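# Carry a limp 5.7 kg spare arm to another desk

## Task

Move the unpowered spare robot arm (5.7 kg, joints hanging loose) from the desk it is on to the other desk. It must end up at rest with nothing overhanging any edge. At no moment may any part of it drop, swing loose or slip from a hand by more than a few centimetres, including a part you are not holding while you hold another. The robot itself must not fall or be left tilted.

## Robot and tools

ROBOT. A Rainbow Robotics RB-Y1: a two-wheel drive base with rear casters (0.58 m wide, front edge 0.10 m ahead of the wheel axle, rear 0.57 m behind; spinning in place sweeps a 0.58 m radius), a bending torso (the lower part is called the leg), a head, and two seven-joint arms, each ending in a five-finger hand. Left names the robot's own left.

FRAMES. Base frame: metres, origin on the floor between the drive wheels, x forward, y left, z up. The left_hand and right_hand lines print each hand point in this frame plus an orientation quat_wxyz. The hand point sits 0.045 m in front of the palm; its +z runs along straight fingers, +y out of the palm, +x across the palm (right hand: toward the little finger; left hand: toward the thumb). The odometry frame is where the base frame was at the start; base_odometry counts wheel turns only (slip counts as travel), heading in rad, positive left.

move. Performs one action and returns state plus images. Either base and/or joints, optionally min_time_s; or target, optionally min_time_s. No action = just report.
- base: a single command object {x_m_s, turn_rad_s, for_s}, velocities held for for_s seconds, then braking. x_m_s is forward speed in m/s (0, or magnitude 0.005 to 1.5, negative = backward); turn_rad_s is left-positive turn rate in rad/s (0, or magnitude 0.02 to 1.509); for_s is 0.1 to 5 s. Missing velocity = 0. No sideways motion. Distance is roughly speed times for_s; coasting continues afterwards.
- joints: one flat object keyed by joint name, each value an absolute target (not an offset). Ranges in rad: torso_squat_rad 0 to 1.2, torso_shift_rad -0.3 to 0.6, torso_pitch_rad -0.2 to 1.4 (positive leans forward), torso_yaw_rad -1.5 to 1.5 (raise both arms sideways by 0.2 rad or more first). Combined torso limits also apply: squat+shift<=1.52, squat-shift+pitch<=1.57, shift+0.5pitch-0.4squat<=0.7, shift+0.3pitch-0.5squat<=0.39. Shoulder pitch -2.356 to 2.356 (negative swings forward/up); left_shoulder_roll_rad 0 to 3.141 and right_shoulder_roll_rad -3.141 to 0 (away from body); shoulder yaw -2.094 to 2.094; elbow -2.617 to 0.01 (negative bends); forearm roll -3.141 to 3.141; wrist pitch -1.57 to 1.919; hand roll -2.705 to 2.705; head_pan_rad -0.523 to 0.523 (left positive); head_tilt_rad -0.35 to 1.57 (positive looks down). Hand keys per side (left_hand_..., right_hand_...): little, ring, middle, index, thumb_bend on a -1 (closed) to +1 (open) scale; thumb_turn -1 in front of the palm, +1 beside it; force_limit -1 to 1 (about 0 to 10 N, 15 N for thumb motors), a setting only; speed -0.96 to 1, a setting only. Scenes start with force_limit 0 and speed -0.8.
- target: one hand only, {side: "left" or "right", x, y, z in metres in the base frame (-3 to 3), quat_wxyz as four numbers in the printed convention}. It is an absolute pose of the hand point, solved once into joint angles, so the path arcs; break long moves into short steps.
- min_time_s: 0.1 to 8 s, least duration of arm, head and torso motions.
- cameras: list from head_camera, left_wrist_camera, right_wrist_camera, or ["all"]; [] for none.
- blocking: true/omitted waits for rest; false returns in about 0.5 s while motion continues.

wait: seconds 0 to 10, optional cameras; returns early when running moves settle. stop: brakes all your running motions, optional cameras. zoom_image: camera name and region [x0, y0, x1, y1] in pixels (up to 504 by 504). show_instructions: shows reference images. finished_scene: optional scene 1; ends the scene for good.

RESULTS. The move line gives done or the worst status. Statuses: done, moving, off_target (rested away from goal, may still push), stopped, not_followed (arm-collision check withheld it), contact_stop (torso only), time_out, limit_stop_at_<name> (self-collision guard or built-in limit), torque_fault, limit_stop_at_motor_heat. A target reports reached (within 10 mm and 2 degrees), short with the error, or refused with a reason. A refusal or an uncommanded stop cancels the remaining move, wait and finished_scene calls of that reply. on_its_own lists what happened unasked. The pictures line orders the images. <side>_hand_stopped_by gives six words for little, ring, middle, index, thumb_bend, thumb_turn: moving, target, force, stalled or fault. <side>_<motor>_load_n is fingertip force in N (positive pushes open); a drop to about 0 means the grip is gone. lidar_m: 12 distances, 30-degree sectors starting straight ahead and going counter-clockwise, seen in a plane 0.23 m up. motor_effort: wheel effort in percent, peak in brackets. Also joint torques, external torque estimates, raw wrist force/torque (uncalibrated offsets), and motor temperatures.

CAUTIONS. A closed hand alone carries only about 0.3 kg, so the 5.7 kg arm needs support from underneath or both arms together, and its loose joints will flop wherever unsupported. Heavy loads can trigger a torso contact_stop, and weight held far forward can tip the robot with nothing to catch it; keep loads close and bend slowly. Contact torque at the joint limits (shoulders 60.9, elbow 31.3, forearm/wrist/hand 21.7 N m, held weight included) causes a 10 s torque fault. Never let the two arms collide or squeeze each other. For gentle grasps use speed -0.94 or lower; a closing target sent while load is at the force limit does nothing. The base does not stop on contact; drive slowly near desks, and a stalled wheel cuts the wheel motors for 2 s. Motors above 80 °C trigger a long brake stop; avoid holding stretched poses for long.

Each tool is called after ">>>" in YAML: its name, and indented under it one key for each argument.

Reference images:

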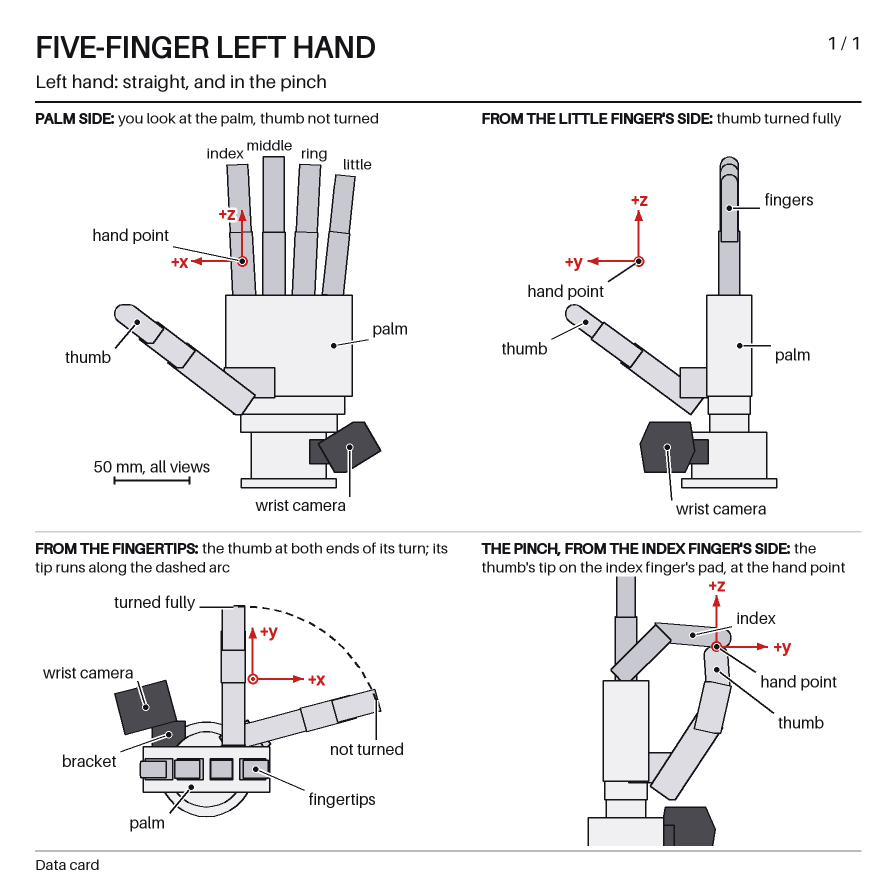

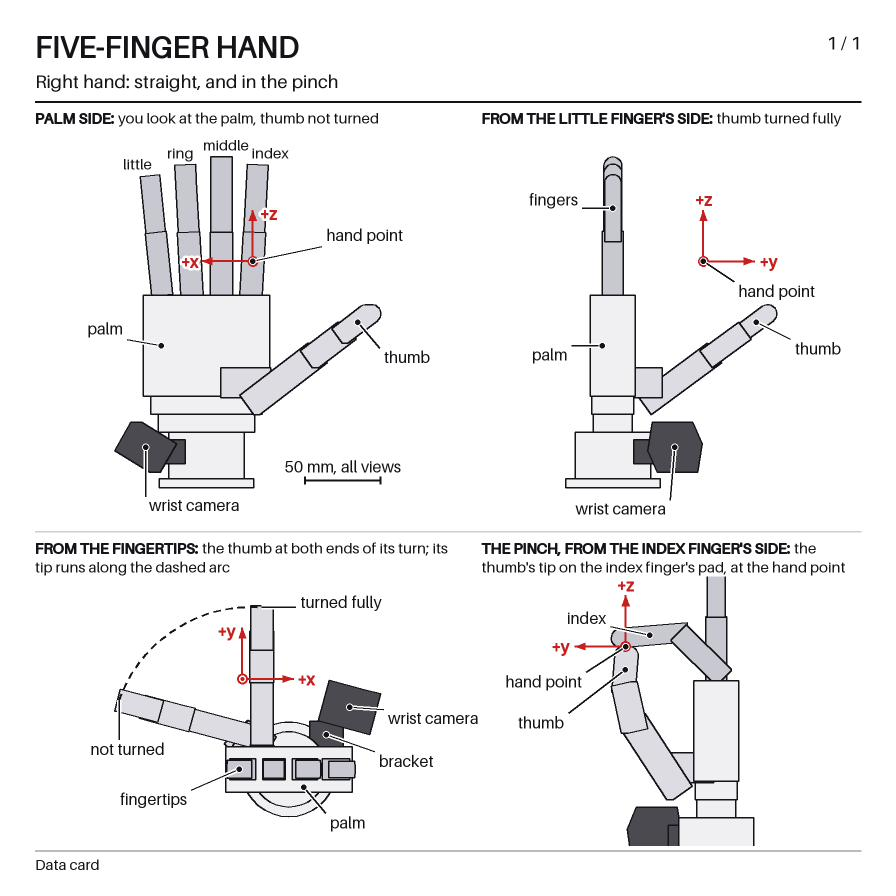

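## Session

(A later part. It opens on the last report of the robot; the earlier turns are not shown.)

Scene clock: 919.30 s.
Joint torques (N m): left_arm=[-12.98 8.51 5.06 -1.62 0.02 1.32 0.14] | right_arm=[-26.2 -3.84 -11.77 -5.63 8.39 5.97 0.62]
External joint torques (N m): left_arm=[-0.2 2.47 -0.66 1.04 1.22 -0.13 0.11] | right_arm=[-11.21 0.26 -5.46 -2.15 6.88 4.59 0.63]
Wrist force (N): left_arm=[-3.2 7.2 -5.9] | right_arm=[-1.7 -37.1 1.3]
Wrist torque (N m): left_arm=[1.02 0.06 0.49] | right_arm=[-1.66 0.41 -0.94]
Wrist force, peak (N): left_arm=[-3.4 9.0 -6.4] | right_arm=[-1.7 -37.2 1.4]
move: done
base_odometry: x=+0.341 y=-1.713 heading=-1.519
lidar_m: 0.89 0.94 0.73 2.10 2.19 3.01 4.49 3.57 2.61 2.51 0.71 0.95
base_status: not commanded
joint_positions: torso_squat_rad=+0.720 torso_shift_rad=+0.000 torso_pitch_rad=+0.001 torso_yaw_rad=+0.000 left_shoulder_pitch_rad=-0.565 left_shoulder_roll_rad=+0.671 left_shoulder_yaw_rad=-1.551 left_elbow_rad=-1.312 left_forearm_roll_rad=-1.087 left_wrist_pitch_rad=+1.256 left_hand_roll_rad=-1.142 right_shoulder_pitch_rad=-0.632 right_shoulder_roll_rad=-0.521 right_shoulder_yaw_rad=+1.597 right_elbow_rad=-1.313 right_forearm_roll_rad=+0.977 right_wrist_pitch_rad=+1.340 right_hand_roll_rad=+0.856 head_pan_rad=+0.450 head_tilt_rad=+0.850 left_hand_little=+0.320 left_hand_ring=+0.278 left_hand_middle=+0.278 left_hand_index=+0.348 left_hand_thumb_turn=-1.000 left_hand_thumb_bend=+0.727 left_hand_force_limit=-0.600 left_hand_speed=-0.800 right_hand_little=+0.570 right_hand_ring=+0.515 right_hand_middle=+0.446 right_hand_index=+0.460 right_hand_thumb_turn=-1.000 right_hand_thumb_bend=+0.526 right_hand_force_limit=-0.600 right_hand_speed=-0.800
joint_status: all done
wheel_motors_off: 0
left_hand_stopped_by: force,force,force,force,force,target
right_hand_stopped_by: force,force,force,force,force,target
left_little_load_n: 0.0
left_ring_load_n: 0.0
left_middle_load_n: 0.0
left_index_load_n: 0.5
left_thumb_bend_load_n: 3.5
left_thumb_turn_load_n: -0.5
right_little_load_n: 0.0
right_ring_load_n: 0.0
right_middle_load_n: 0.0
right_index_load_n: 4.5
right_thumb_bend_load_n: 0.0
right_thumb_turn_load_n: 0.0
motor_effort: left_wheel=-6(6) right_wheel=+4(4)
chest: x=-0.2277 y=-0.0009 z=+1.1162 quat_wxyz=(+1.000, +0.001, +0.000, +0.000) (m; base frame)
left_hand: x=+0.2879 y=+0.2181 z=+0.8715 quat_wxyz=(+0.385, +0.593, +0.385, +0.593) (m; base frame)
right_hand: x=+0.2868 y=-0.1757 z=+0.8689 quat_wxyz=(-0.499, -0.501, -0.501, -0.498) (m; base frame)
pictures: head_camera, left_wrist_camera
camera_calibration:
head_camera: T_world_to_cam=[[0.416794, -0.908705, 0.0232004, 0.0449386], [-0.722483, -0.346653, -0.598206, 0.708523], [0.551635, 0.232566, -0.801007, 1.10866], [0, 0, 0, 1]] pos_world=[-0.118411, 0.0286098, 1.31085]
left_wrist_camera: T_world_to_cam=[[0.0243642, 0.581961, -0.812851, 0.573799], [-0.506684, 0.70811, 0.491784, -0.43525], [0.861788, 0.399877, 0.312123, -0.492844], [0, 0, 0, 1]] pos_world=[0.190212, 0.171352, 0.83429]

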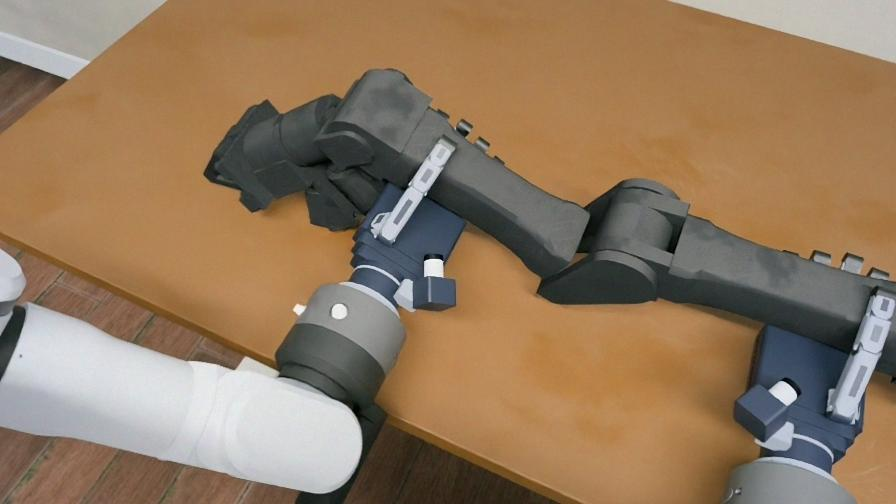

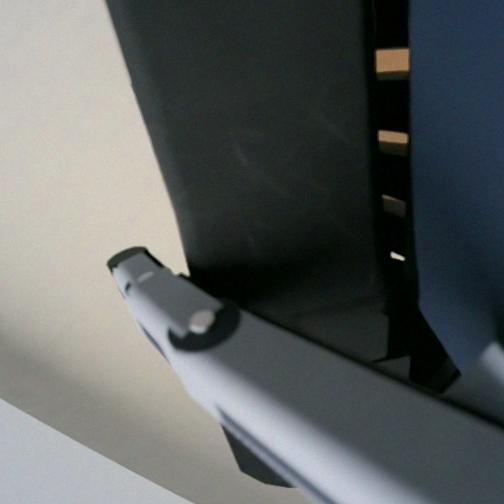

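>>> move:
  joints: {"torso_squat_rad": 0.74}
  min_time_s: 2
  cameras: ["head_camera", "left_wrist_camera"]

>>> move:
  joints: {"torso_squat_rad": 0.76}
  min_time_s: 2
  cameras: ["head_camera", "left_wrist_camera", "right_wrist_camera"]

Scene clock: 932.43 s.
Joint torques (N m): left_arm=[-12.31 8.15 4.88 -2.02 -0.36 1.25 -0.08] | right_arm=[-25.21 -4.11 -12.35 -5.62 6.66 5.29 0.08]
External joint torques (N m): left_arm=[0.49 2.11 -0.84 0.63 0.84 -0.19 -0.11] | right_arm=[-10.21 -0.02 -6.04 -2.13 5.15 3.9 0.09]
Wrist force (N): left_arm=[-3.5 7.6 -2.9] | right_arm=[-1.8 -29.2 2.5]
Wrist torque (N m): left_arm=[0.99 0.14 0.41] | right_arm=[-1.49 0.79 -1.55]
Wrist force, peak (N): left_arm=[-4.0 9.3 -5.6] | right_arm=[-0.1 -37.7 0.0]
move: done
base_odometry: x=+0.341 y=-1.713 heading=-1.519
lidar_m: 0.89 0.94 0.74 2.11 2.19 2.99 4.49 3.57 2.62 2.51 0.71 0.93
base_status: not commanded
joint_positions: torso_squat_rad=+0.740 torso_shift_rad=+0.000 torso_pitch_rad=+0.000 torso_yaw_rad=+0.000 left_shoulder_pitch_rad=-0.565 left_shoulder_roll_rad=+0.671 left_shoulder_yaw_rad=-1.551 left_elbow_rad=-1.311 left_forearm_roll_rad=-1.087 left_wrist_pitch_rad=+1.256 left_hand_roll_rad=-1.142 right_shoulder_pitch_rad=-0.632 right_shoulder_roll_rad=-0.521 right_shoulder_yaw_rad=+1.597 right_elbow_rad=-1.313 right_forearm_roll_rad=+0.977 right_wrist_pitch_rad=+1.341 right_hand_roll_rad=+0.856 head_pan_rad=+0.450 head_tilt_rad=+0.850 left_hand_little=+0.320 left_hand_ring=+0.278 left_hand_middle=+0.278 left_hand_index=+0.348 left_hand_thumb_turn=-1.000 left_hand_thumb_bend=+0.727 left_hand_force_limit=-0.600 left_hand_speed=-0.800 right_hand_little=+0.570 right_hand_ring=+0.515 right_hand_middle=+0.446 right_hand_index=+0.460 right_hand_thumb_turn=-1.000 right_hand_thumb_bend=+0.526 right_hand_force_limit=-0.600 right_hand_speed=-0.800
joint_status: all done
wheel_motors_off: 0
left_hand_stopped_by: force,force,force,force,force,target
right_hand_stopped_by: force,force,force,force,force,target
left_little_load_n: 0.0
left_ring_load_n: 0.0
left_middle_load_n: 0.0
left_index_load_n: 2.5
left_thumb_bend_load_n: 3.5
left_thumb_turn_load_n: -0.5
right_little_load_n: 0.0
right_ring_load_n: 0.0
right_middle_load_n: 0.0
right_index_load_n: 5.5
right_thumb_bend_load_n: 0.0
right_thumb_turn_load_n: -0.5
motor_effort: left_wheel=-6(7) right_wheel=+4(5)
chest: x=-0.2278 y=-0.0008 z=+1.1069 quat_wxyz=(+1.000, +0.001, +0.000, +0.000) (m; base frame)
left_hand: x=+0.2879 y=+0.2181 z=+0.8623 quat_wxyz=(+0.385, +0.593, +0.385, +0.593) (m; base frame)
right_hand: x=+0.2868 y=-0.1756 z=+0.8599 quat_wxyz=(-0.499, -0.501, -0.501, -0.499) (m; base frame)
pictures: head_camera, left_wrist_camera
camera_calibration:
head_camera: T_world_to_cam=[[0.416797, -0.908702, 0.0232591, 0.0451198], [-0.722394, -0.346657, -0.59831, 0.703035], [0.551749, 0.232572, -0.800927, 1.10118], [0, 0, 0, 1]] pos_world=[-0.11851, 0.0286099, 1.30155]
left_wrist_camera: T_world_to_cam=[[0.0245435, 0.581972, -0.812839, 0.566193], [-0.506767, 0.708116, 0.491691, -0.430584], [0.861734, 0.399852, 0.312303, -0.490076], [0, 0, 0, 1]] pos_world=[0.190213, 0.171352, 0.82499]

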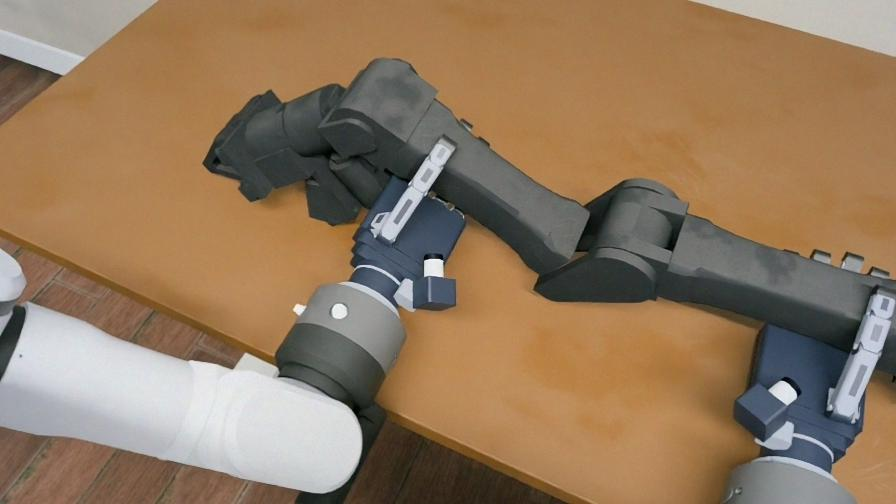

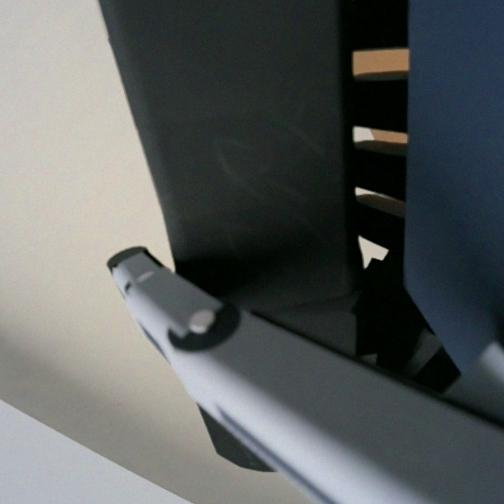

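Scene clock: 934.70 s.
Joint torques (N m): left_arm=[-6.82 9.47 2.77 -0.56 2.52 0.36 0.24] | right_arm=[-24.51 -4.5 -12.08 -5.23 5.46 5.08 -0.3]
External joint torques (N m): left_arm=[6 3.43 -2.97 2.09 3.73 -1.08 0.21] | right_arm=[-9.5 -0.4 -5.76 -1.74 3.95 3.7 -0.29]
Wrist force (N): left_arm=[-6.0 16.9 0.1] | right_arm=[0.3 -27.5 -0.2]
Wrist torque (N m): left_arm=[1.00 0.26 0.41] | right_arm=[-1.54 0.68 -1.89]
Wrist force, peak (N): left_arm=[-4.4 18.6 -1.1] | right_arm=[-1.9 -33.0 0.3]
move: done
base_odometry: x=+0.341 y=-1.713 heading=-1.519
lidar_m: 0.89 0.95 0.74 2.10 2.19 3.00 4.51 3.56 2.61 2.51 0.70 0.94
base_status: not commanded
joint_positions: torso_squat_rad=+0.760 torso_shift_rad=+0.000 torso_pitch_rad=+0.000 torso_yaw_rad=+0.000 left_shoulder_pitch_rad=-0.566 left_shoulder_roll_rad=+0.671 left_shoulder_yaw_rad=-1.550 left_elbow_rad=-1.312 left_forearm_roll_rad=-1.088 left_wrist_pitch_rad=+1.256 left_hand_roll_rad=-1.142 right_shoulder_pitch_rad=-0.632 right_shoulder_roll_rad=-0.521 right_shoulder_yaw_rad=+1.597 right_elbow_rad=-1.313 right_forearm_roll_rad=+0.977 right_wrist_pitch_rad=+1.341 right_hand_roll_rad=+0.856 head_pan_rad=+0.450 head_tilt_rad=+0.850 left_hand_little=+0.320 left_hand_ring=+0.279 left_hand_middle=+0.279 left_hand_index=+0.348 left_hand_thumb_turn=-1.000 left_hand_thumb_bend=+0.728 left_hand_force_limit=-0.600 left_hand_speed=-0.800 right_hand_little=+0.571 right_hand_ring=+0.515 right_hand_middle=+0.446 right_hand_index=+0.460 right_hand_thumb_turn=-1.000 right_hand_thumb_bend=+0.526 right_hand_force_limit=-0.600 right_hand_speed=-0.800
joint_status: all done
wheel_motors_off: 0
left_hand_stopped_by: force,force,force,force,force,target
right_hand_stopped_by: force,force,force,force,force,target
left_little_load_n: 0.0
left_ring_load_n: 0.0
left_middle_load_n: 1.0
left_index_load_n: 2.5
left_thumb_bend_load_n: 6.5
left_thumb_turn_load_n: -2.5
right_little_load_n: 1.0
right_ring_load_n: 0.0
right_middle_load_n: 0.0
right_index_load_n: 2.0
right_thumb_bend_load_n: 0.0
right_thumb_turn_load_n: 0.0
motor_effort: left_wheel=-5(7) right_wheel=+4(5)
chest: x=-0.2279 y=-0.0008 z=+1.0973 quat_wxyz=(+1.000, +0.001, +0.000, +0.000) (m; base frame)
left_hand: x=+0.2883 y=+0.2176 z=+0.8539 quat_wxyz=(+0.386, +0.592, +0.384, +0.594) (m; base frame)
right_hand: x=+0.2868 y=-0.1755 z=+0.8506 quat_wxyz=(-0.499, -0.501, -0.501, -0.499) (m; base frame)
pictures: head_camera, left_wrist_camera, right_wrist_camera
camera_calibration:
head_camera: T_world_to_cam=[[0.416777, -0.908709, 0.0233502, 0.0452623], [-0.722266, -0.346644, -0.598473, 0.697504], [0.551932, 0.232565, -0.800803, 1.09349], [0, 0, 0, 1]] pos_world=[-0.11861, 0.0286098, 1.29205]
left_wrist_camera: T_world_to_cam=[[0.0270434, 0.581531, -0.813074, 0.559218], [-0.50738, 0.708797, 0.490074, -0.424495], [0.861298, 0.399285, 0.314226, -0.489055], [0, 0, 0, 1]] pos_world=[0.190718, 0.17095, 0.816393]
right_wrist_camera: T_world_to_cam=[[-0.0102836, 0.309863, 0.950726, -0.758931], [-0.566919, -0.785011, 0.249721, -0.194584], [0.82371, -0.536416, 0.18374, -0.371834], [0, 0, 0, 1]] pos_world=[0.188166, -0.117044, 0.838448]

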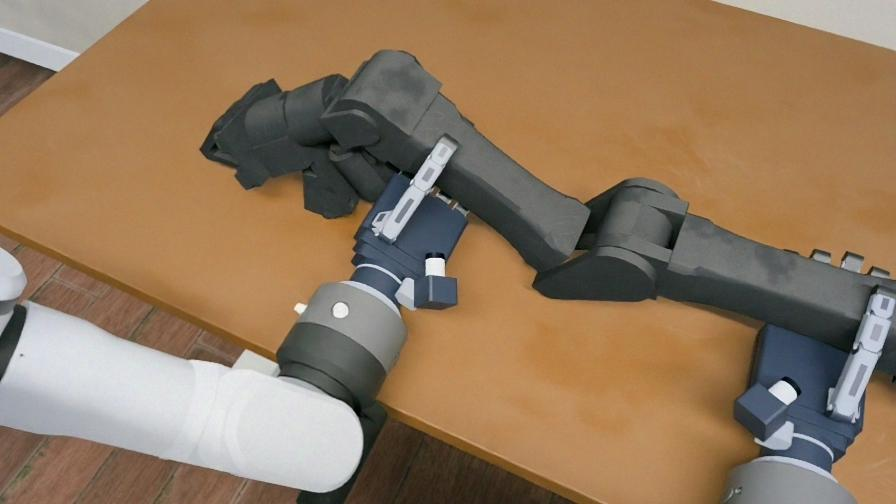

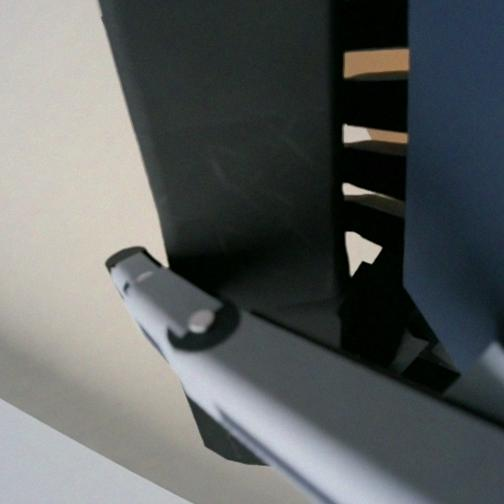

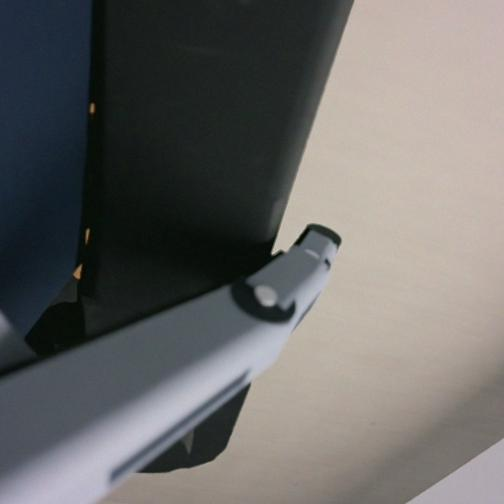

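>>> move:
  joints: {"left_hand_speed": -0.8, "left_hand_thumb_bend": 1.0}
  cameras: ["head_camera", "left_wrist_camera"]

Scene clock: 949.73 s.
Joint torques (N m): left_arm=[-6.63 9.84 3.21 -0.59 2.12 0.6 0.57] | right_arm=[-24.49 -3.96 -11.78 -5.55 5.49 4.68 -0.31]
External joint torques (N m): left_arm=[6.19 3.8 -2.53 2.07 3.32 -0.84 0.55] | right_arm=[-9.48 0.14 -5.46 -2.07 3.98 3.3 -0.3]
Wrist force (N): left_arm=[-6.2 14.8 -0.2] | right_arm=[-0.1 -26.4 -1.1]
Wrist torque (N m): left_arm=[0.98 0.11 0.31] | right_arm=[-1.48 0.72 -1.92]
Wrist force, peak (N): left_arm=[-5.7 18.1 -0.1] | right_arm=[0.8 -28.5 0.0]
move: done
base_odometry: x=+0.341 y=-1.713 heading=-1.519
lidar_m: 0.90 0.94 0.73 2.10 2.18 2.99 4.50 3.56 2.61 2.51 0.73 0.93
base_status: not commanded
joint_positions: torso_squat_rad=+0.760 torso_shift_rad=+0.000 torso_pitch_rad=+0.000 torso_yaw_rad=+0.000 left_shoulder_pitch_rad=-0.566 left_shoulder_roll_rad=+0.671 left_shoulder_yaw_rad=-1.550 left_elbow_rad=-1.312 left_forearm_roll_rad=-1.088 left_wrist_pitch_rad=+1.256 left_hand_roll_rad=-1.142 right_shoulder_pitch_rad=-0.632 right_shoulder_roll_rad=-0.521 right_shoulder_yaw_rad=+1.597 right_elbow_rad=-1.313 right_forearm_roll_rad=+0.977 right_wrist_pitch_rad=+1.341 right_hand_roll_rad=+0.856 head_pan_rad=+0.450 head_tilt_rad=+0.850 left_hand_little=+0.320 left_hand_ring=+0.278 left_hand_middle=+0.279 left_hand_index=+0.348 left_hand_thumb_turn=-1.000 left_hand_thumb_bend=+1.000 left_hand_force_limit=-0.600 left_hand_speed=-0.800 right_hand_little=+0.571 right_hand_ring=+0.515 right_hand_middle=+0.446 right_hand_index=+0.460 right_hand_thumb_turn=-1.000 right_hand_thumb_bend=+0.526 right_hand_force_limit=-0.600 right_hand_speed=-0.800
joint_status: all done
wheel_motors_off: 0
left_hand_stopped_by: force,force,force,force,target,target
right_hand_stopped_by: force,force,force,force,force,target
left_little_load_n: 0.5
left_ring_load_n: 0.0
left_middle_load_n: 0.5
left_index_load_n: 2.0
left_thumb_bend_load_n: 0.0
left_thumb_turn_load_n: 0.0
right_little_load_n: 0.5
right_ring_load_n: 0.0
right_middle_load_n: 0.0
right_index_load_n: 2.0
right_thumb_bend_load_n: 0.0
right_thumb_turn_load_n: 0.0
motor_effort: left_wheel=-6(7) right_wheel=+4(5)
chest: x=-0.2279 y=-0.0008 z=+1.0973 quat_wxyz=(+1.000, +0.001, +0.000, +0.000) (m; base frame)
left_hand: x=+0.2883 y=+0.2176 z=+0.8539 quat_wxyz=(+0.386, +0.592, +0.384, +0.594) (m; base frame)
right_hand: x=+0.2868 y=-0.1755 z=+0.8506 quat_wxyz=(-0.499, -0.501, -0.501, -0.499) (m; base frame)
pictures: head_camera, left_wrist_camera
camera_calibration:
head_camera: T_world_to_cam=[[0.416777, -0.908709, 0.0233502, 0.0452623], [-0.722266, -0.346644, -0.598473, 0.697504], [0.551932, 0.232565, -0.800803, 1.09349], [0, 0, 0, 1]] pos_world=[-0.11861, 0.0286098, 1.29205]
left_wrist_camera: T_world_to_cam=[[0.0269313, 0.581554, -0.813062, 0.559225], [-0.507297, 0.708791, 0.490169, -0.424588], [0.861351, 0.399263, 0.314109, -0.488965], [0, 0, 0, 1]] pos_world=[0.190718, 0.17095, 0.816393]

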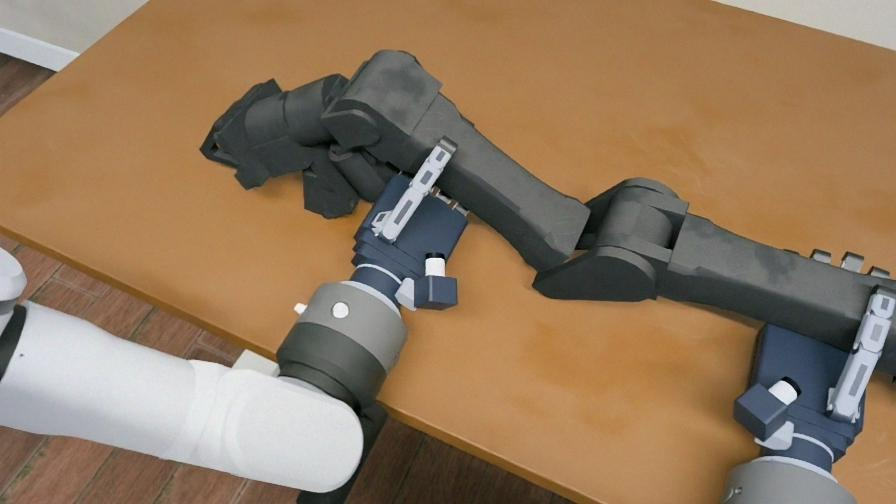

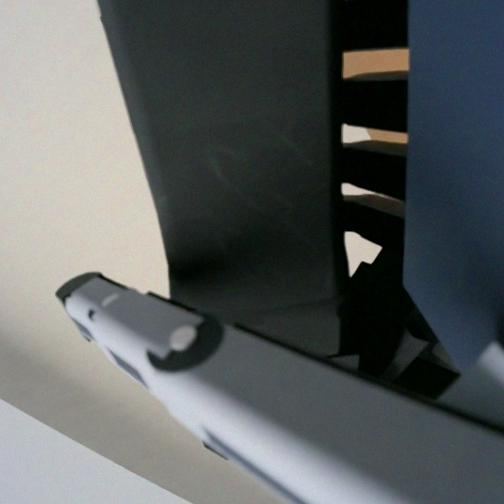

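>>> zoom_image:
  camera: "head_camera"
  region: [190, 40, 500, 260]

>>> zoom_image:
  camera: "left_wrist_camera"
  region: [254, 150, 504, 400]

Scaled by 1.626 from the camera's 896x504 image, which has a finer 1280x720 frame.

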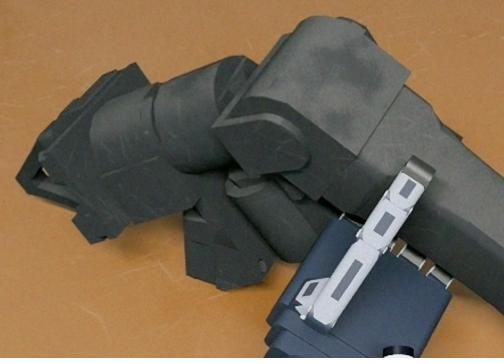

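Scaled by 2.016 from the camera's 504x504 image, which has a finer 720x720 frame.

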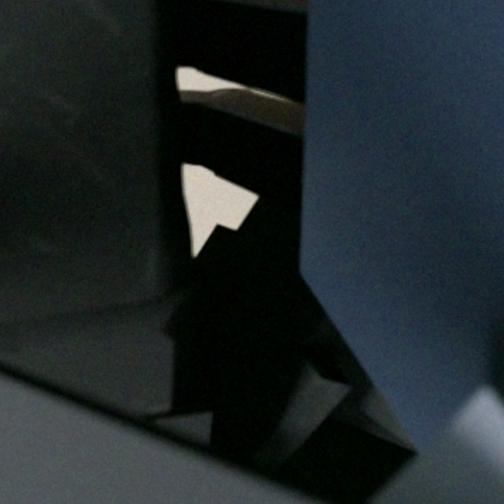

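>>> move:
  target: {"side": "left", "x": 0.288, "y": 0.2186, "z": 0.864, "quat_wxyz": [0.3851, 0.593, 0.3851, 0.593]}
  min_time_s: 2
  cameras: ["left_wrist_camera"]

>>> move:
  target: {"side": "right", "x": 0.288, "y": -0.175, "z": 0.84, "quat_wxyz": [0.5, 0.5, 0.5, 0.5]}
  min_time_s: 3
  cameras: ["head_camera", "right_wrist_camera"]

Scene clock: 983.90 s.
Joint torques (N m): left_arm=[-18.09 9.89 8.28 -4.66 -3 3.74 -0.6] | right_arm=[-24.12 -4.72 -11.72 -4.62 4.73 4.2 -0.1]
External joint torques (N m): left_arm=[-5.29 3.68 2.33 -1.82 -1.75 2.34 -0.62] | right_arm=[-9.12 -0.62 -5.41 -1.13 3.22 2.82 -0.09]
Wrist force (N): left_arm=[-5.9 -4.9 -0.1] | right_arm=[-2.3 -23.5 -6.1]
Wrist torque (N m): left_arm=[0.89 0.02 0.31] | right_arm=[-1.09 1.89 -1.64]
Wrist force, peak (N): left_arm=[-14.4 8.1 -0.1] | right_arm=[-0.6 -27.5 -1.4]
move: done
base_odometry: x=+0.341 y=-1.713 heading=-1.519
lidar_m: 0.90 0.94 0.74 2.10 2.20 3.01 4.51 3.55 2.60 2.52 0.71 0.94
base_status: not commanded
joint_positions: torso_squat_rad=+0.760 torso_shift_rad=+0.000 torso_pitch_rad=+0.001 torso_yaw_rad=+0.000 left_shoulder_pitch_rad=-0.571 left_shoulder_roll_rad=+0.703 left_shoulder_yaw_rad=-1.543 left_elbow_rad=-1.373 left_forearm_roll_rad=-1.073 left_wrist_pitch_rad=+1.260 left_hand_roll_rad=-1.174 right_shoulder_pitch_rad=-0.632 right_shoulder_roll_rad=-0.521 right_shoulder_yaw_rad=+1.597 right_elbow_rad=-1.313 right_forearm_roll_rad=+0.978 right_wrist_pitch_rad=+1.341 right_hand_roll_rad=+0.856 head_pan_rad=+0.450 head_tilt_rad=+0.850 left_hand_little=+0.320 left_hand_ring=+0.278 left_hand_middle=+0.279 left_hand_index=+0.348 left_hand_thumb_turn=-1.000 left_hand_thumb_bend=+1.000 left_hand_force_limit=-0.600 left_hand_speed=-0.800 right_hand_little=+0.571 right_hand_ring=+0.515 right_hand_middle=+0.446 right_hand_index=+0.460 right_hand_thumb_turn=-1.000 right_hand_thumb_bend=+0.526 right_hand_force_limit=-0.600 right_hand_speed=-0.800
joint_status: all done
wheel_motors_off: 0
left_hand_stopped_by: force,force,force,force,target,target
right_hand_stopped_by: force,force,force,force,force,target
left_little_load_n: 0.0
left_ring_load_n: 0.0
left_middle_load_n: 1.0
left_index_load_n: 3.5
left_thumb_bend_load_n: 0.0
left_thumb_turn_load_n: 0.0
right_little_load_n: 0.0
right_ring_load_n: 0.0
right_middle_load_n: 0.0
right_index_load_n: 5.0
right_thumb_bend_load_n: 0.0
right_thumb_turn_load_n: 0.0
motor_effort: left_wheel=-5(7) right_wheel=+5(5)
chest: x=-0.2277 y=-0.0007 z=+1.0973 quat_wxyz=(+1.000, +0.001, +0.000, +0.000) (m; base frame)
left_hand: x=+0.2877 y=+0.2184 z=+0.8628 quat_wxyz=(+0.386, +0.593, +0.385, +0.593) (m; base frame)
left_hand_status: reached (checked arc, planned for 2.0 s): 1 mm and 0.1 deg off.
right_hand: x=+0.2868 y=-0.1754 z=+0.8505 quat_wxyz=(-0.499, -0.501, -0.501, -0.499) (m; base frame)
pictures: left_wrist_camera
camera_calibration:
left_wrist_camera: T_world_to_cam=[[0.0246868, 0.581374, -0.813262, 0.566853], [-0.506579, 0.708604, 0.49118, -0.43079], [0.86184, 0.399856, 0.312005, -0.49004], [0, 0, 0, 1]] pos_world=[0.190113, 0.171651, 0.82549]

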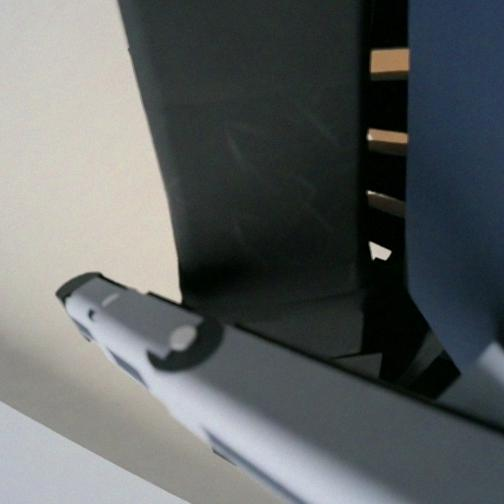

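Scene clock: 987.23 s.
Joint torques (N m): left_arm=[-19.14 8 9.49 -4.74 -3.36 4.37 0.96] | right_arm=[-11.09 -2.28 -4.31 -2.07 0.86 0.35 -0.34]
External joint torques (N m): left_arm=[-6.36 1.77 3.54 -1.91 -2.12 2.97 0.93] | right_arm=[3.9 1.58 1.74 1.19 -0.6 -1.09 -0.33]
Wrist force (N): left_arm=[-11.7 -10.8 -2.3] | right_arm=[-0.6 -3.9 -2.3]
Wrist torque (N m): left_arm=[1.18 0.71 1.40] | right_arm=[-1.32 0.47 -0.88]
Wrist force, peak (N): left_arm=[-12.0 -11.2 -2.1] | right_arm=[-4.1 -27.2 -2.3]
move: done
base_odometry: x=+0.341 y=-1.713 heading=-1.519
lidar_m: 0.89 0.94 0.73 2.10 2.17 3.00 4.51 3.56 2.61 2.52 0.73 0.94
base_status: not commanded
joint_positions: torso_squat_rad=+0.760 torso_shift_rad=+0.000 torso_pitch_rad=+0.001 torso_yaw_rad=+0.000 left_shoulder_pitch_rad=-0.571 left_shoulder_roll_rad=+0.703 left_shoulder_yaw_rad=-1.544 left_elbow_rad=-1.373 left_forearm_roll_rad=-1.072 left_wrist_pitch_rad=+1.260 left_hand_roll_rad=-1.175 right_shoulder_pitch_rad=-0.625 right_shoulder_roll_rad=-0.490 right_shoulder_yaw_rad=+1.604 right_elbow_rad=-1.246 right_forearm_roll_rad=+0.991 right_wrist_pitch_rad=+1.330 right_hand_roll_rad=+0.819 head_pan_rad=+0.450 head_tilt_rad=+0.850 left_hand_little=+0.321 left_hand_ring=+0.278 left_hand_middle=+0.278 left_hand_index=+0.348 left_hand_thumb_turn=-1.000 left_hand_thumb_bend=+1.000 left_hand_force_limit=-0.600 left_hand_speed=-0.800 right_hand_little=+0.571 right_hand_ring=+0.515 right_hand_middle=+0.446 right_hand_index=+0.459 right_hand_thumb_turn=-1.000 right_hand_thumb_bend=+0.527 right_hand_force_limit=-0.600 right_hand_speed=-0.800
joint_status: all done
wheel_motors_off: 0
left_hand_stopped_by: force,force,force,force,target,target
right_hand_stopped_by: force,force,force,force,force,target
left_little_load_n: 8.5
left_ring_load_n: 0.0
left_middle_load_n: 0.0
left_index_load_n: 0.5
left_thumb_bend_load_n: 0.0
left_thumb_turn_load_n: 0.0
right_little_load_n: 0.0
right_ring_load_n: 0.0
right_middle_load_n: 0.0
right_index_load_n: 0.0
right_thumb_bend_load_n: 3.0
right_thumb_turn_load_n: 0.0
motor_effort: left_wheel=-5(7) right_wheel=+5(5)
chest: x=-0.2277 y=-0.0007 z=+1.0973 quat_wxyz=(+1.000, +0.001, +0.000, +0.000) (m; base frame)
left_hand: x=+0.2876 y=+0.2186 z=+0.8625 quat_wxyz=(+0.385, +0.593, +0.385, +0.593) (m; base frame)
right_hand: x=+0.2879 y=-0.1751 z=+0.8411 quat_wxyz=(-0.500, -0.500, -0.501, -0.499) (m; base frame)
right_hand_status: reached (checked arc, planned for 3.0 s): 1 mm and 0.1 deg off.
pictures: head_camera, right_wrist_camera
camera_calibration:
head_camera: T_world_to_cam=[[0.416777, -0.908704, 0.0235268, 0.0451342], [-0.722498, -0.346858, -0.598069, 0.697114], [0.551628, 0.232263, -0.801099, 1.0936], [0, 0, 0, 1]] pos_world=[-0.118411, 0.0288088, 1.29195]
right_wrist_camera: T_world_to_cam=[[-0.0118064, 0.309612, 0.95079, -0.749714], [-0.566943, -0.785321, 0.248689, -0.19037], [0.823672, -0.536108, 0.184804, -0.371683], [0, 0, 0, 1]] pos_world=[0.189364, -0.116643, 0.828852]

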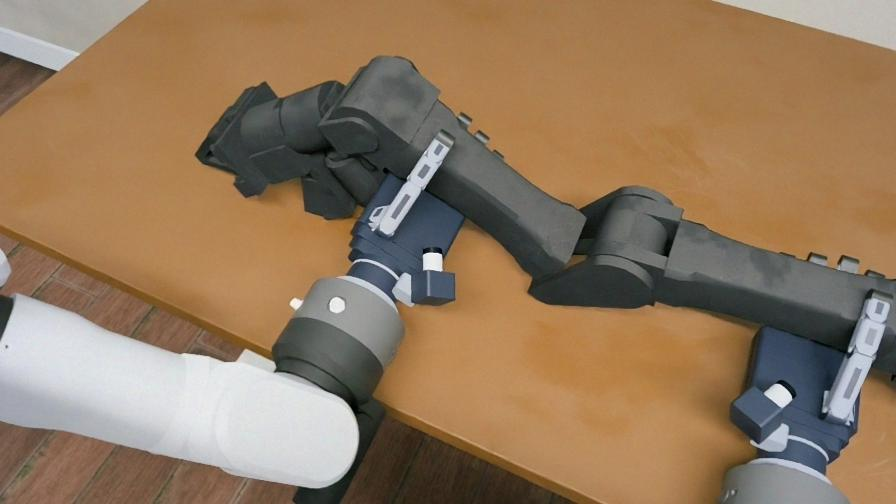

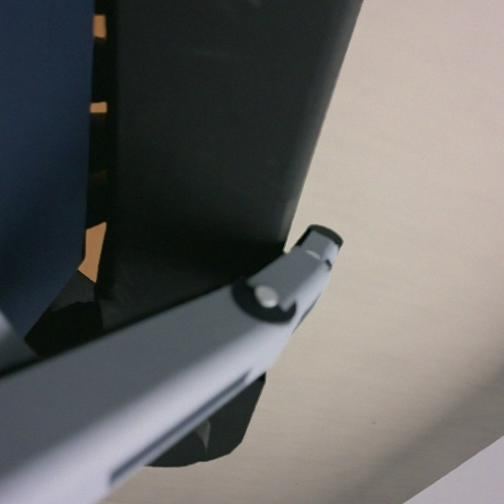

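>>> move:
  joints: {"right_hand_speed": -0.8, "right_hand_thumb_bend": 1.0, "head_pan_rad": 0.0}
  cameras: ["head_camera"]

>>> move:
  target: {"side": "right", "x": 0.288, "y": -0.175, "z": 0.83, "quat_wxyz": [0.475, 0.5238, 0.5238, 0.475]}
  min_time_s: 2
  cameras: ["head_camera", "right_wrist_camera"]

Scene clock: 999.80 s.
Joint torques (N m): left_arm=[-19.75 7.89 9.37 -4.31 -3.46 4.19 0.92] | right_arm=[-12.07 -2.66 -4.54 -2.44 1.32 1.13 -0.1]
External joint torques (N m): left_arm=[-6.96 1.67 3.42 -1.47 -2.21 2.79 0.89] | right_arm=[2.92 1.2 1.5 0.83 -0.13 -0.31 -0.09]
Wrist force (N): left_arm=[-11.1 -9.8 -3.1] | right_arm=[-0.2 -7.8 0.5]
Wrist torque (N m): left_arm=[1.22 0.63 1.40] | right_arm=[-1.41 0.38 -0.87]
Wrist force, peak (N): left_arm=[-11.8 -10.9 -1.7] | right_arm=[-0.6 -7.8 0.2]
move: done
base_odometry: x=+0.341 y=-1.713 heading=-1.519
lidar_m: 0.90 0.94 0.74 2.10 2.19 3.00 4.49 3.54 2.60 2.51 0.71 0.94
base_status: not commanded
joint_positions: torso_squat_rad=+0.760 torso_shift_rad=+0.000 torso_pitch_rad=+0.001 torso_yaw_rad=+0.000 left_shoulder_pitch_rad=-0.571 left_shoulder_roll_rad=+0.703 left_shoulder_yaw_rad=-1.544 left_elbow_rad=-1.373 left_forearm_roll_rad=-1.072 left_wrist_pitch_rad=+1.260 left_hand_roll_rad=-1.175 right_shoulder_pitch_rad=-0.625 right_shoulder_roll_rad=-0.490 right_shoulder_yaw_rad=+1.604 right_elbow_rad=-1.246 right_forearm_roll_rad=+0.991 right_wrist_pitch_rad=+1.329 right_hand_roll_rad=+0.819 head_pan_rad=+0.000 head_tilt_rad=+0.850 left_hand_little=+0.321 left_hand_ring=+0.278 left_hand_middle=+0.278 left_hand_index=+0.348 left_hand_thumb_turn=-1.000 left_hand_thumb_bend=+1.000 left_hand_force_limit=-0.600 left_hand_speed=-0.800 right_hand_little=+0.571 right_hand_ring=+0.515 right_hand_middle=+0.446 right_hand_index=+0.459 right_hand_thumb_turn=-1.000 right_hand_thumb_bend=+1.000 right_hand_force_limit=-0.600 right_hand_speed=-0.800
joint_status: all done
wheel_motors_off: 0
left_hand_stopped_by: force,force,force,force,target,target
right_hand_stopped_by: force,force,force,force,target,target
left_little_load_n: 7.5
left_ring_load_n: 0.0
left_middle_load_n: 0.0
left_index_load_n: 0.5
left_thumb_bend_load_n: 0.0
left_thumb_turn_load_n: 0.0
right_little_load_n: 0.0
right_ring_load_n: 0.0
right_middle_load_n: 0.0
right_index_load_n: 0.5
right_thumb_bend_load_n: 0.0
right_thumb_turn_load_n: 0.0
motor_effort: left_wheel=-5(7) right_wheel=+5(5)
chest: x=-0.2277 y=-0.0007 z=+1.0973 quat_wxyz=(+1.000, +0.001, +0.000, +0.000) (m; base frame)
left_hand: x=+0.2876 y=+0.2186 z=+0.8625 quat_wxyz=(+0.385, +0.593, +0.385, +0.593) (m; base frame)
right_hand: x=+0.2879 y=-0.1751 z=+0.8409 quat_wxyz=(-0.499, -0.500, -0.501, -0.499) (m; base frame)
pictures: head_camera
camera_calibration:
head_camera: T_world_to_cam=[[-0.0198822, -0.999523, 0.0236531, -0.0448877], [-0.801773, 0.00180614, -0.597626, 0.68058], [0.597298, -0.0308466, -0.801426, 1.10322], [0, 0, 0, 1]] pos_world=[-0.114174, -0.0120649, 1.29195]

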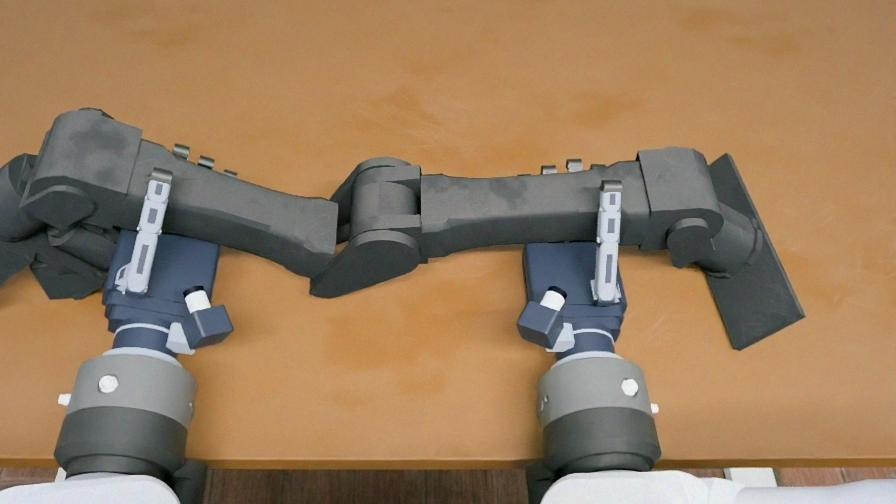

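Scene clock: 1002.13 s.
Joint torques (N m): left_arm=[-19.4 8.94 9.33 -4.62 -3.47 4.3 0.97] | right_arm=[-15.6 -6.17 -7.52 -4.68 1.55 1.18 0.38]
External joint torques (N m): left_arm=[-6.62 2.72 3.38 -1.78 -2.23 2.9 0.94] | right_arm=[-0.75 -2 -1.09 -0.97 -0.01 -0.12 0.39]
Wrist force (N): left_arm=[-10.9 -9.4 -2.4] | right_arm=[-0.5 -7.4 1.0]
Wrist torque (N m): left_arm=[1.22 0.65 1.41] | right_arm=[-1.40 0.41 -0.72]
Wrist force, peak (N): left_arm=[-12.0 -9.4 -3.4] | right_arm=[0.0 -8.3 0.8]
move: done
base_odometry: x=+0.341 y=-1.713 heading=-1.519
lidar_m: 0.90 0.95 0.74 2.10 2.19 3.01 4.51 3.57 2.60 2.50 0.71 0.93
base_status: not commanded
joint_positions: torso_squat_rad=+0.760 torso_shift_rad=+0.000 torso_pitch_rad=+0.001 torso_yaw_rad=+0.000 left_shoulder_pitch_rad=-0.571 left_shoulder_roll_rad=+0.703 left_shoulder_yaw_rad=-1.544 left_elbow_rad=-1.373 left_forearm_roll_rad=-1.072 left_wrist_pitch_rad=+1.260 left_hand_roll_rad=-1.175 right_shoulder_pitch_rad=-0.627 right_shoulder_roll_rad=-0.539 right_shoulder_yaw_rad=+1.587 right_elbow_rad=-1.358 right_forearm_roll_rad=+0.904 right_wrist_pitch_rad=+1.291 right_hand_roll_rad=+0.900 head_pan_rad=+0.000 head_tilt_rad=+0.850 left_hand_little=+0.321 left_hand_ring=+0.278 left_hand_middle=+0.278 left_hand_index=+0.348 left_hand_thumb_turn=-1.000 left_hand_thumb_bend=+1.000 left_hand_force_limit=-0.600 left_hand_speed=-0.800 right_hand_little=+0.571 right_hand_ring=+0.515 right_hand_middle=+0.446 right_hand_index=+0.459 right_hand_thumb_turn=-1.000 right_hand_thumb_bend=+1.000 right_hand_force_limit=-0.600 right_hand_speed=-0.800
joint_status: all done
wheel_motors_off: 0
left_hand_stopped_by: force,force,force,force,target,target
right_hand_stopped_by: force,force,force,force,target,target
left_little_load_n: 8.0
left_ring_load_n: 0.0
left_middle_load_n: 0.0
left_index_load_n: 0.0
left_thumb_bend_load_n: 0.0
left_thumb_turn_load_n: 0.0
right_little_load_n: 0.0
right_ring_load_n: 0.5
right_middle_load_n: 0.0
right_index_load_n: 0.0
right_thumb_bend_load_n: 0.0
right_thumb_turn_load_n: 0.0
motor_effort: left_wheel=-6(6) right_wheel=+4(5)
chest: x=-0.2277 y=-0.0007 z=+1.0973 quat_wxyz=(+1.000, +0.001, +0.000, +0.000) (m; base frame)
left_hand: x=+0.2876 y=+0.2186 z=+0.8625 quat_wxyz=(+0.385, +0.593, +0.385, +0.593) (m; base frame)
right_hand: x=+0.2878 y=-0.1748 z=+0.8297 quat_wxyz=(-0.475, -0.524, -0.524, -0.475) (m; base frame)
right_hand_status: reached (checked arc, planned for 2.0 s): 0 mm and 0.0 deg off.
pictures: head_camera, right_wrist_camera
camera_calibration:
head_camera: T_world_to_cam=[[-0.0198822, -0.999523, 0.0236531, -0.0448877], [-0.801773, 0.00180614, -0.597626, 0.68058], [0.597298, -0.0308466, -0.801426, 1.10322], [0, 0, 0, 1]] pos_world=[-0.114174, -0.0120649, 1.29195]
right_wrist_camera: T_world_to_cam=[[0.078964, 0.308921, 0.947804, -0.762663], [-0.540663, -0.785519, 0.30107, -0.238457], [0.837525, -0.536217, 0.104994, -0.307029], [0, 0, 0, 1]] pos_world=[0.188442, -0.116344, 0.826884]

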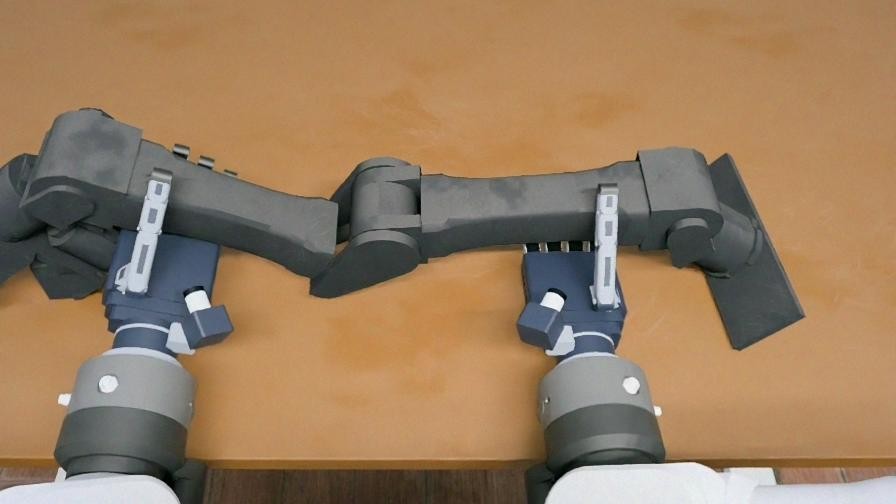

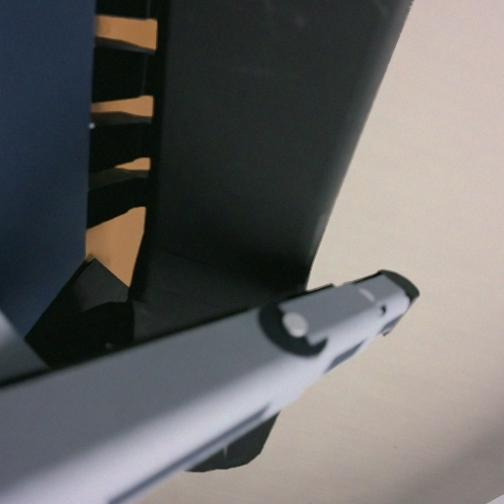

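>>> move:
  target: {"side": "left", "x": 0.288, "y": 0.2, "z": 0.852, "quat_wxyz": [0.3851, 0.593, 0.3851, 0.593]}
  min_time_s: 2
  cameras: ["left_wrist_camera"]

>>> move:
  target: {"side": "left", "x": 0.288, "y": 0.199, "z": 0.844, "quat_wxyz": [0.3851, 0.593, 0.3851, 0.593]}
  min_time_s: 2
  cameras: ["left_wrist_camera", "head_camera"]

Scene clock: 1035.87 s.
Joint torques (N m): left_arm=[-18.58 -1.77 4.64 -7.15 -5.26 0.95 0.24] | right_arm=[-15.57 -5.73 -7.46 -4.63 2.2 1.04 0.19]
External joint torques (N m): left_arm=[-5.73 -7.13 -1.04 -4.28 -4.01 -0.45 0.21] | right_arm=[-0.72 -1.55 -1.03 -0.92 0.64 -0.26 0.2]
Wrist force (N): left_arm=[3.8 -9.7 -1.7] | right_arm=[-1.5 -8.5 -0.6]
Wrist torque (N m): left_arm=[0.70 0.34 1.44] | right_arm=[-1.27 0.57 -0.87]
Wrist force, peak (N): left_arm=[-10.2 -18.3 -5.1] | right_arm=[-2.7 -11.1 -0.9]
move: done
base_odometry: x=+0.341 y=-1.713 heading=-1.519
lidar_m: 0.90 0.93 0.74 2.10 2.16 3.01 4.51 3.55 2.60 2.51 0.71 0.94
base_status: not commanded
joint_positions: torso_squat_rad=+0.760 torso_shift_rad=+0.000 torso_pitch_rad=+0.001 torso_yaw_rad=+0.000 left_shoulder_pitch_rad=-0.568 left_shoulder_roll_rad=+0.631 left_shoulder_yaw_rad=-1.545 left_elbow_rad=-1.304 left_forearm_roll_rad=-1.073 left_wrist_pitch_rad=+1.266 left_hand_roll_rad=-1.179 right_shoulder_pitch_rad=-0.627 right_shoulder_roll_rad=-0.539 right_shoulder_yaw_rad=+1.587 right_elbow_rad=-1.358 right_forearm_roll_rad=+0.904 right_wrist_pitch_rad=+1.291 right_hand_roll_rad=+0.900 head_pan_rad=+0.000 head_tilt_rad=+0.850 left_hand_little=+0.321 left_hand_ring=+0.278 left_hand_middle=+0.278 left_hand_index=+0.348 left_hand_thumb_turn=-1.000 left_hand_thumb_bend=+1.000 left_hand_force_limit=-0.600 left_hand_speed=-0.800 right_hand_little=+0.571 right_hand_ring=+0.515 right_hand_middle=+0.446 right_hand_index=+0.459 right_hand_thumb_turn=-1.000 right_hand_thumb_bend=+1.000 right_hand_force_limit=-0.600 right_hand_speed=-0.800
joint_status: all done
wheel_motors_off: 0
left_hand_stopped_by: force,force,force,force,target,target
right_hand_stopped_by: force,force,force,force,target,target
left_little_load_n: 2.5
left_ring_load_n: 0.5
left_middle_load_n: 0.0
left_index_load_n: 0.0
left_thumb_bend_load_n: 0.0
left_thumb_turn_load_n: 0.0
right_little_load_n: 0.0
right_ring_load_n: 0.0
right_middle_load_n: 0.0
right_index_load_n: 0.0
right_thumb_bend_load_n: 0.0
right_thumb_turn_load_n: -0.5
motor_effort: left_wheel=-5(7) right_wheel=+4(5)
chest: x=-0.2277 y=-0.0006 z=+1.0973 quat_wxyz=(+1.000, +0.001, +0.000, +0.000) (m; base frame)
left_hand: x=+0.2879 y=+0.2021 z=+0.8515 quat_wxyz=(+0.383, +0.593, +0.386, +0.594) (m; base frame)
left_hand_status: reached (checked arc, planned for 2.0 s): 2 mm and 0.2 deg off.
right_hand: x=+0.2878 y=-0.1748 z=+0.8297 quat_wxyz=(-0.475, -0.524, -0.524, -0.475) (m; base frame)
pictures: left_wrist_camera
camera_calibration:
left_wrist_camera: T_world_to_cam=[[0.0211249, 0.5837, -0.811694, 0.566421], [-0.508651, 0.705223, 0.493897, -0.414675], [0.860713, 0.402436, 0.311798, -0.480184], [0, 0, 0, 1]] pos_world=[0.190411, 0.155061, 0.814288]

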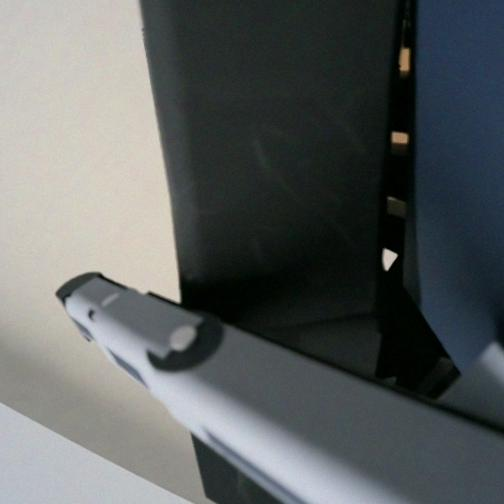

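Scene clock: 1038.20 s.
Joint torques (N m): left_arm=[-12.65 4.87 4.59 -2.35 -1.73 1.26 0.28] | right_arm=[-15.32 -5.92 -7.24 -4.48 2.19 1.57 0.31]
External joint torques (N m): left_arm=[0.2 -0.28 -0.92 0.4 -0.51 -0.17 0.26] | right_arm=[-0.46 -1.73 -0.8 -0.77 0.64 0.27 0.32]
Wrist force (N): left_arm=[-2.6 2.6 -4.5] | right_arm=[-0.4 -9.4 0.2]
Wrist torque (N m): left_arm=[0.95 0.03 0.57] | right_arm=[-1.39 0.51 -0.87]
Wrist force, peak (N): left_arm=[4.8 -9.7 -0.4] | right_arm=[0.1 -10.2 -0.4]
move: done
base_odometry: x=+0.341 y=-1.713 heading=-1.519
lidar_m: 0.89 0.94 0.74 2.10 2.19 3.01 4.50 3.56 2.62 2.51 0.71 0.94
base_status: not commanded
joint_positions: torso_squat_rad=+0.760 torso_shift_rad=+0.000 torso_pitch_rad=+0.000 torso_yaw_rad=+0.000 left_shoulder_pitch_rad=-0.564 left_shoulder_roll_rad=+0.604 left_shoulder_yaw_rad=-1.551 left_elbow_rad=-1.258 left_forearm_roll_rad=-1.083 left_wrist_pitch_rad=+1.262 left_hand_roll_rad=-1.156 right_shoulder_pitch_rad=-0.627 right_shoulder_roll_rad=-0.539 right_shoulder_yaw_rad=+1.587 right_elbow_rad=-1.358 right_forearm_roll_rad=+0.904 right_wrist_pitch_rad=+1.291 right_hand_roll_rad=+0.900 head_pan_rad=+0.000 head_tilt_rad=+0.850 left_hand_little=+0.320 left_hand_ring=+0.278 left_hand_middle=+0.278 left_hand_index=+0.348 left_hand_thumb_turn=-1.000 left_hand_thumb_bend=+1.000 left_hand_force_limit=-0.600 left_hand_speed=-0.800 right_hand_little=+0.571 right_hand_ring=+0.515 right_hand_middle=+0.446 right_hand_index=+0.459 right_hand_thumb_turn=-1.000 right_hand_thumb_bend=+1.000 right_hand_force_limit=-0.600 right_hand_speed=-0.800
joint_status: all done
wheel_motors_off: 0
left_hand_stopped_by: force,force,force,force,target,target
right_hand_stopped_by: force,force,force,force,target,target
left_little_load_n: 0.0
left_ring_load_n: 0.5
left_middle_load_n: 0.0
left_index_load_n: 0.5
left_thumb_bend_load_n: 0.0
left_thumb_turn_load_n: 0.0
right_little_load_n: 0.0
right_ring_load_n: 0.0
right_middle_load_n: 0.0
right_index_load_n: 0.0
right_thumb_bend_load_n: 0.0
right_thumb_turn_load_n: 0.0
motor_effort: left_wheel=-5(7) right_wheel=+4(4)
chest: x=-0.2278 y=-0.0006 z=+1.0973 quat_wxyz=(+1.000, +0.001, +0.000, +0.000) (m; base frame)
left_hand: x=+0.2878 y=+0.1991 z=+0.8445 quat_wxyz=(+0.385, +0.593, +0.385, +0.593) (m; base frame)
left_hand_status: reached (checked arc, planned for 2.0 s): 1 mm and 0.1 deg off.
right_hand: x=+0.2878 y=-0.1748 z=+0.8298 quat_wxyz=(-0.475, -0.524, -0.524, -0.475) (m; base frame)
pictures: head_camera, left_wrist_camera
camera_calibration:
head_camera: T_world_to_cam=[[-0.0197274, -0.999523, 0.0237706, -0.0449239], [-0.80161, 0.00160337, -0.597845, 0.6808], [0.597521, -0.0308487, -0.801259, 1.1031], [0, 0, 0, 1]] pos_world=[-0.114273, -0.011965, 1.29195]
left_wrist_camera: T_world_to_cam=[[0.0226325, 0.582251, -0.812694, 0.563067], [-0.506479, 0.707542, 0.492811, -0.409351], [0.861955, 0.400459, 0.310912, -0.475872], [0, 0, 0, 1]] pos_world=[0.190109, 0.152354, 0.807288]

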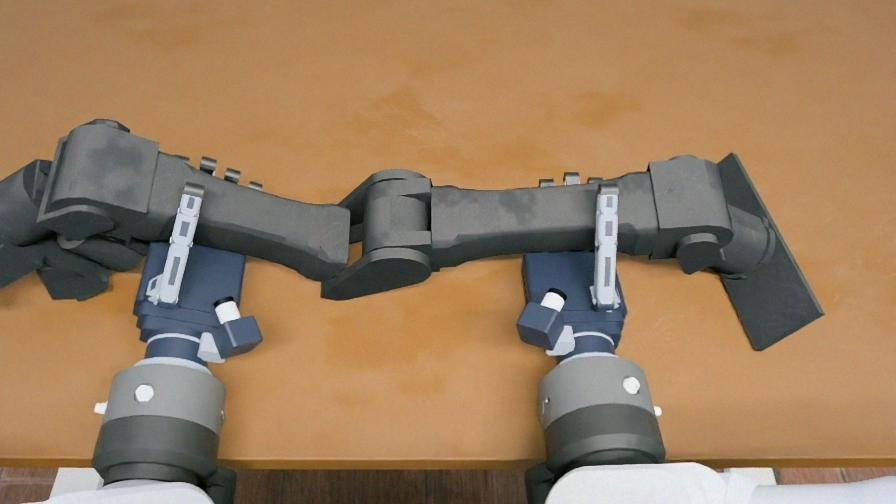

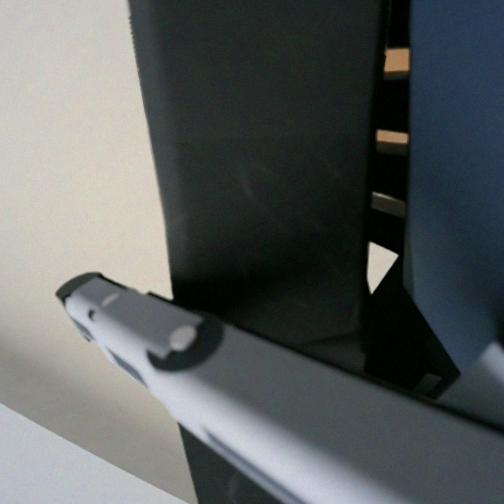

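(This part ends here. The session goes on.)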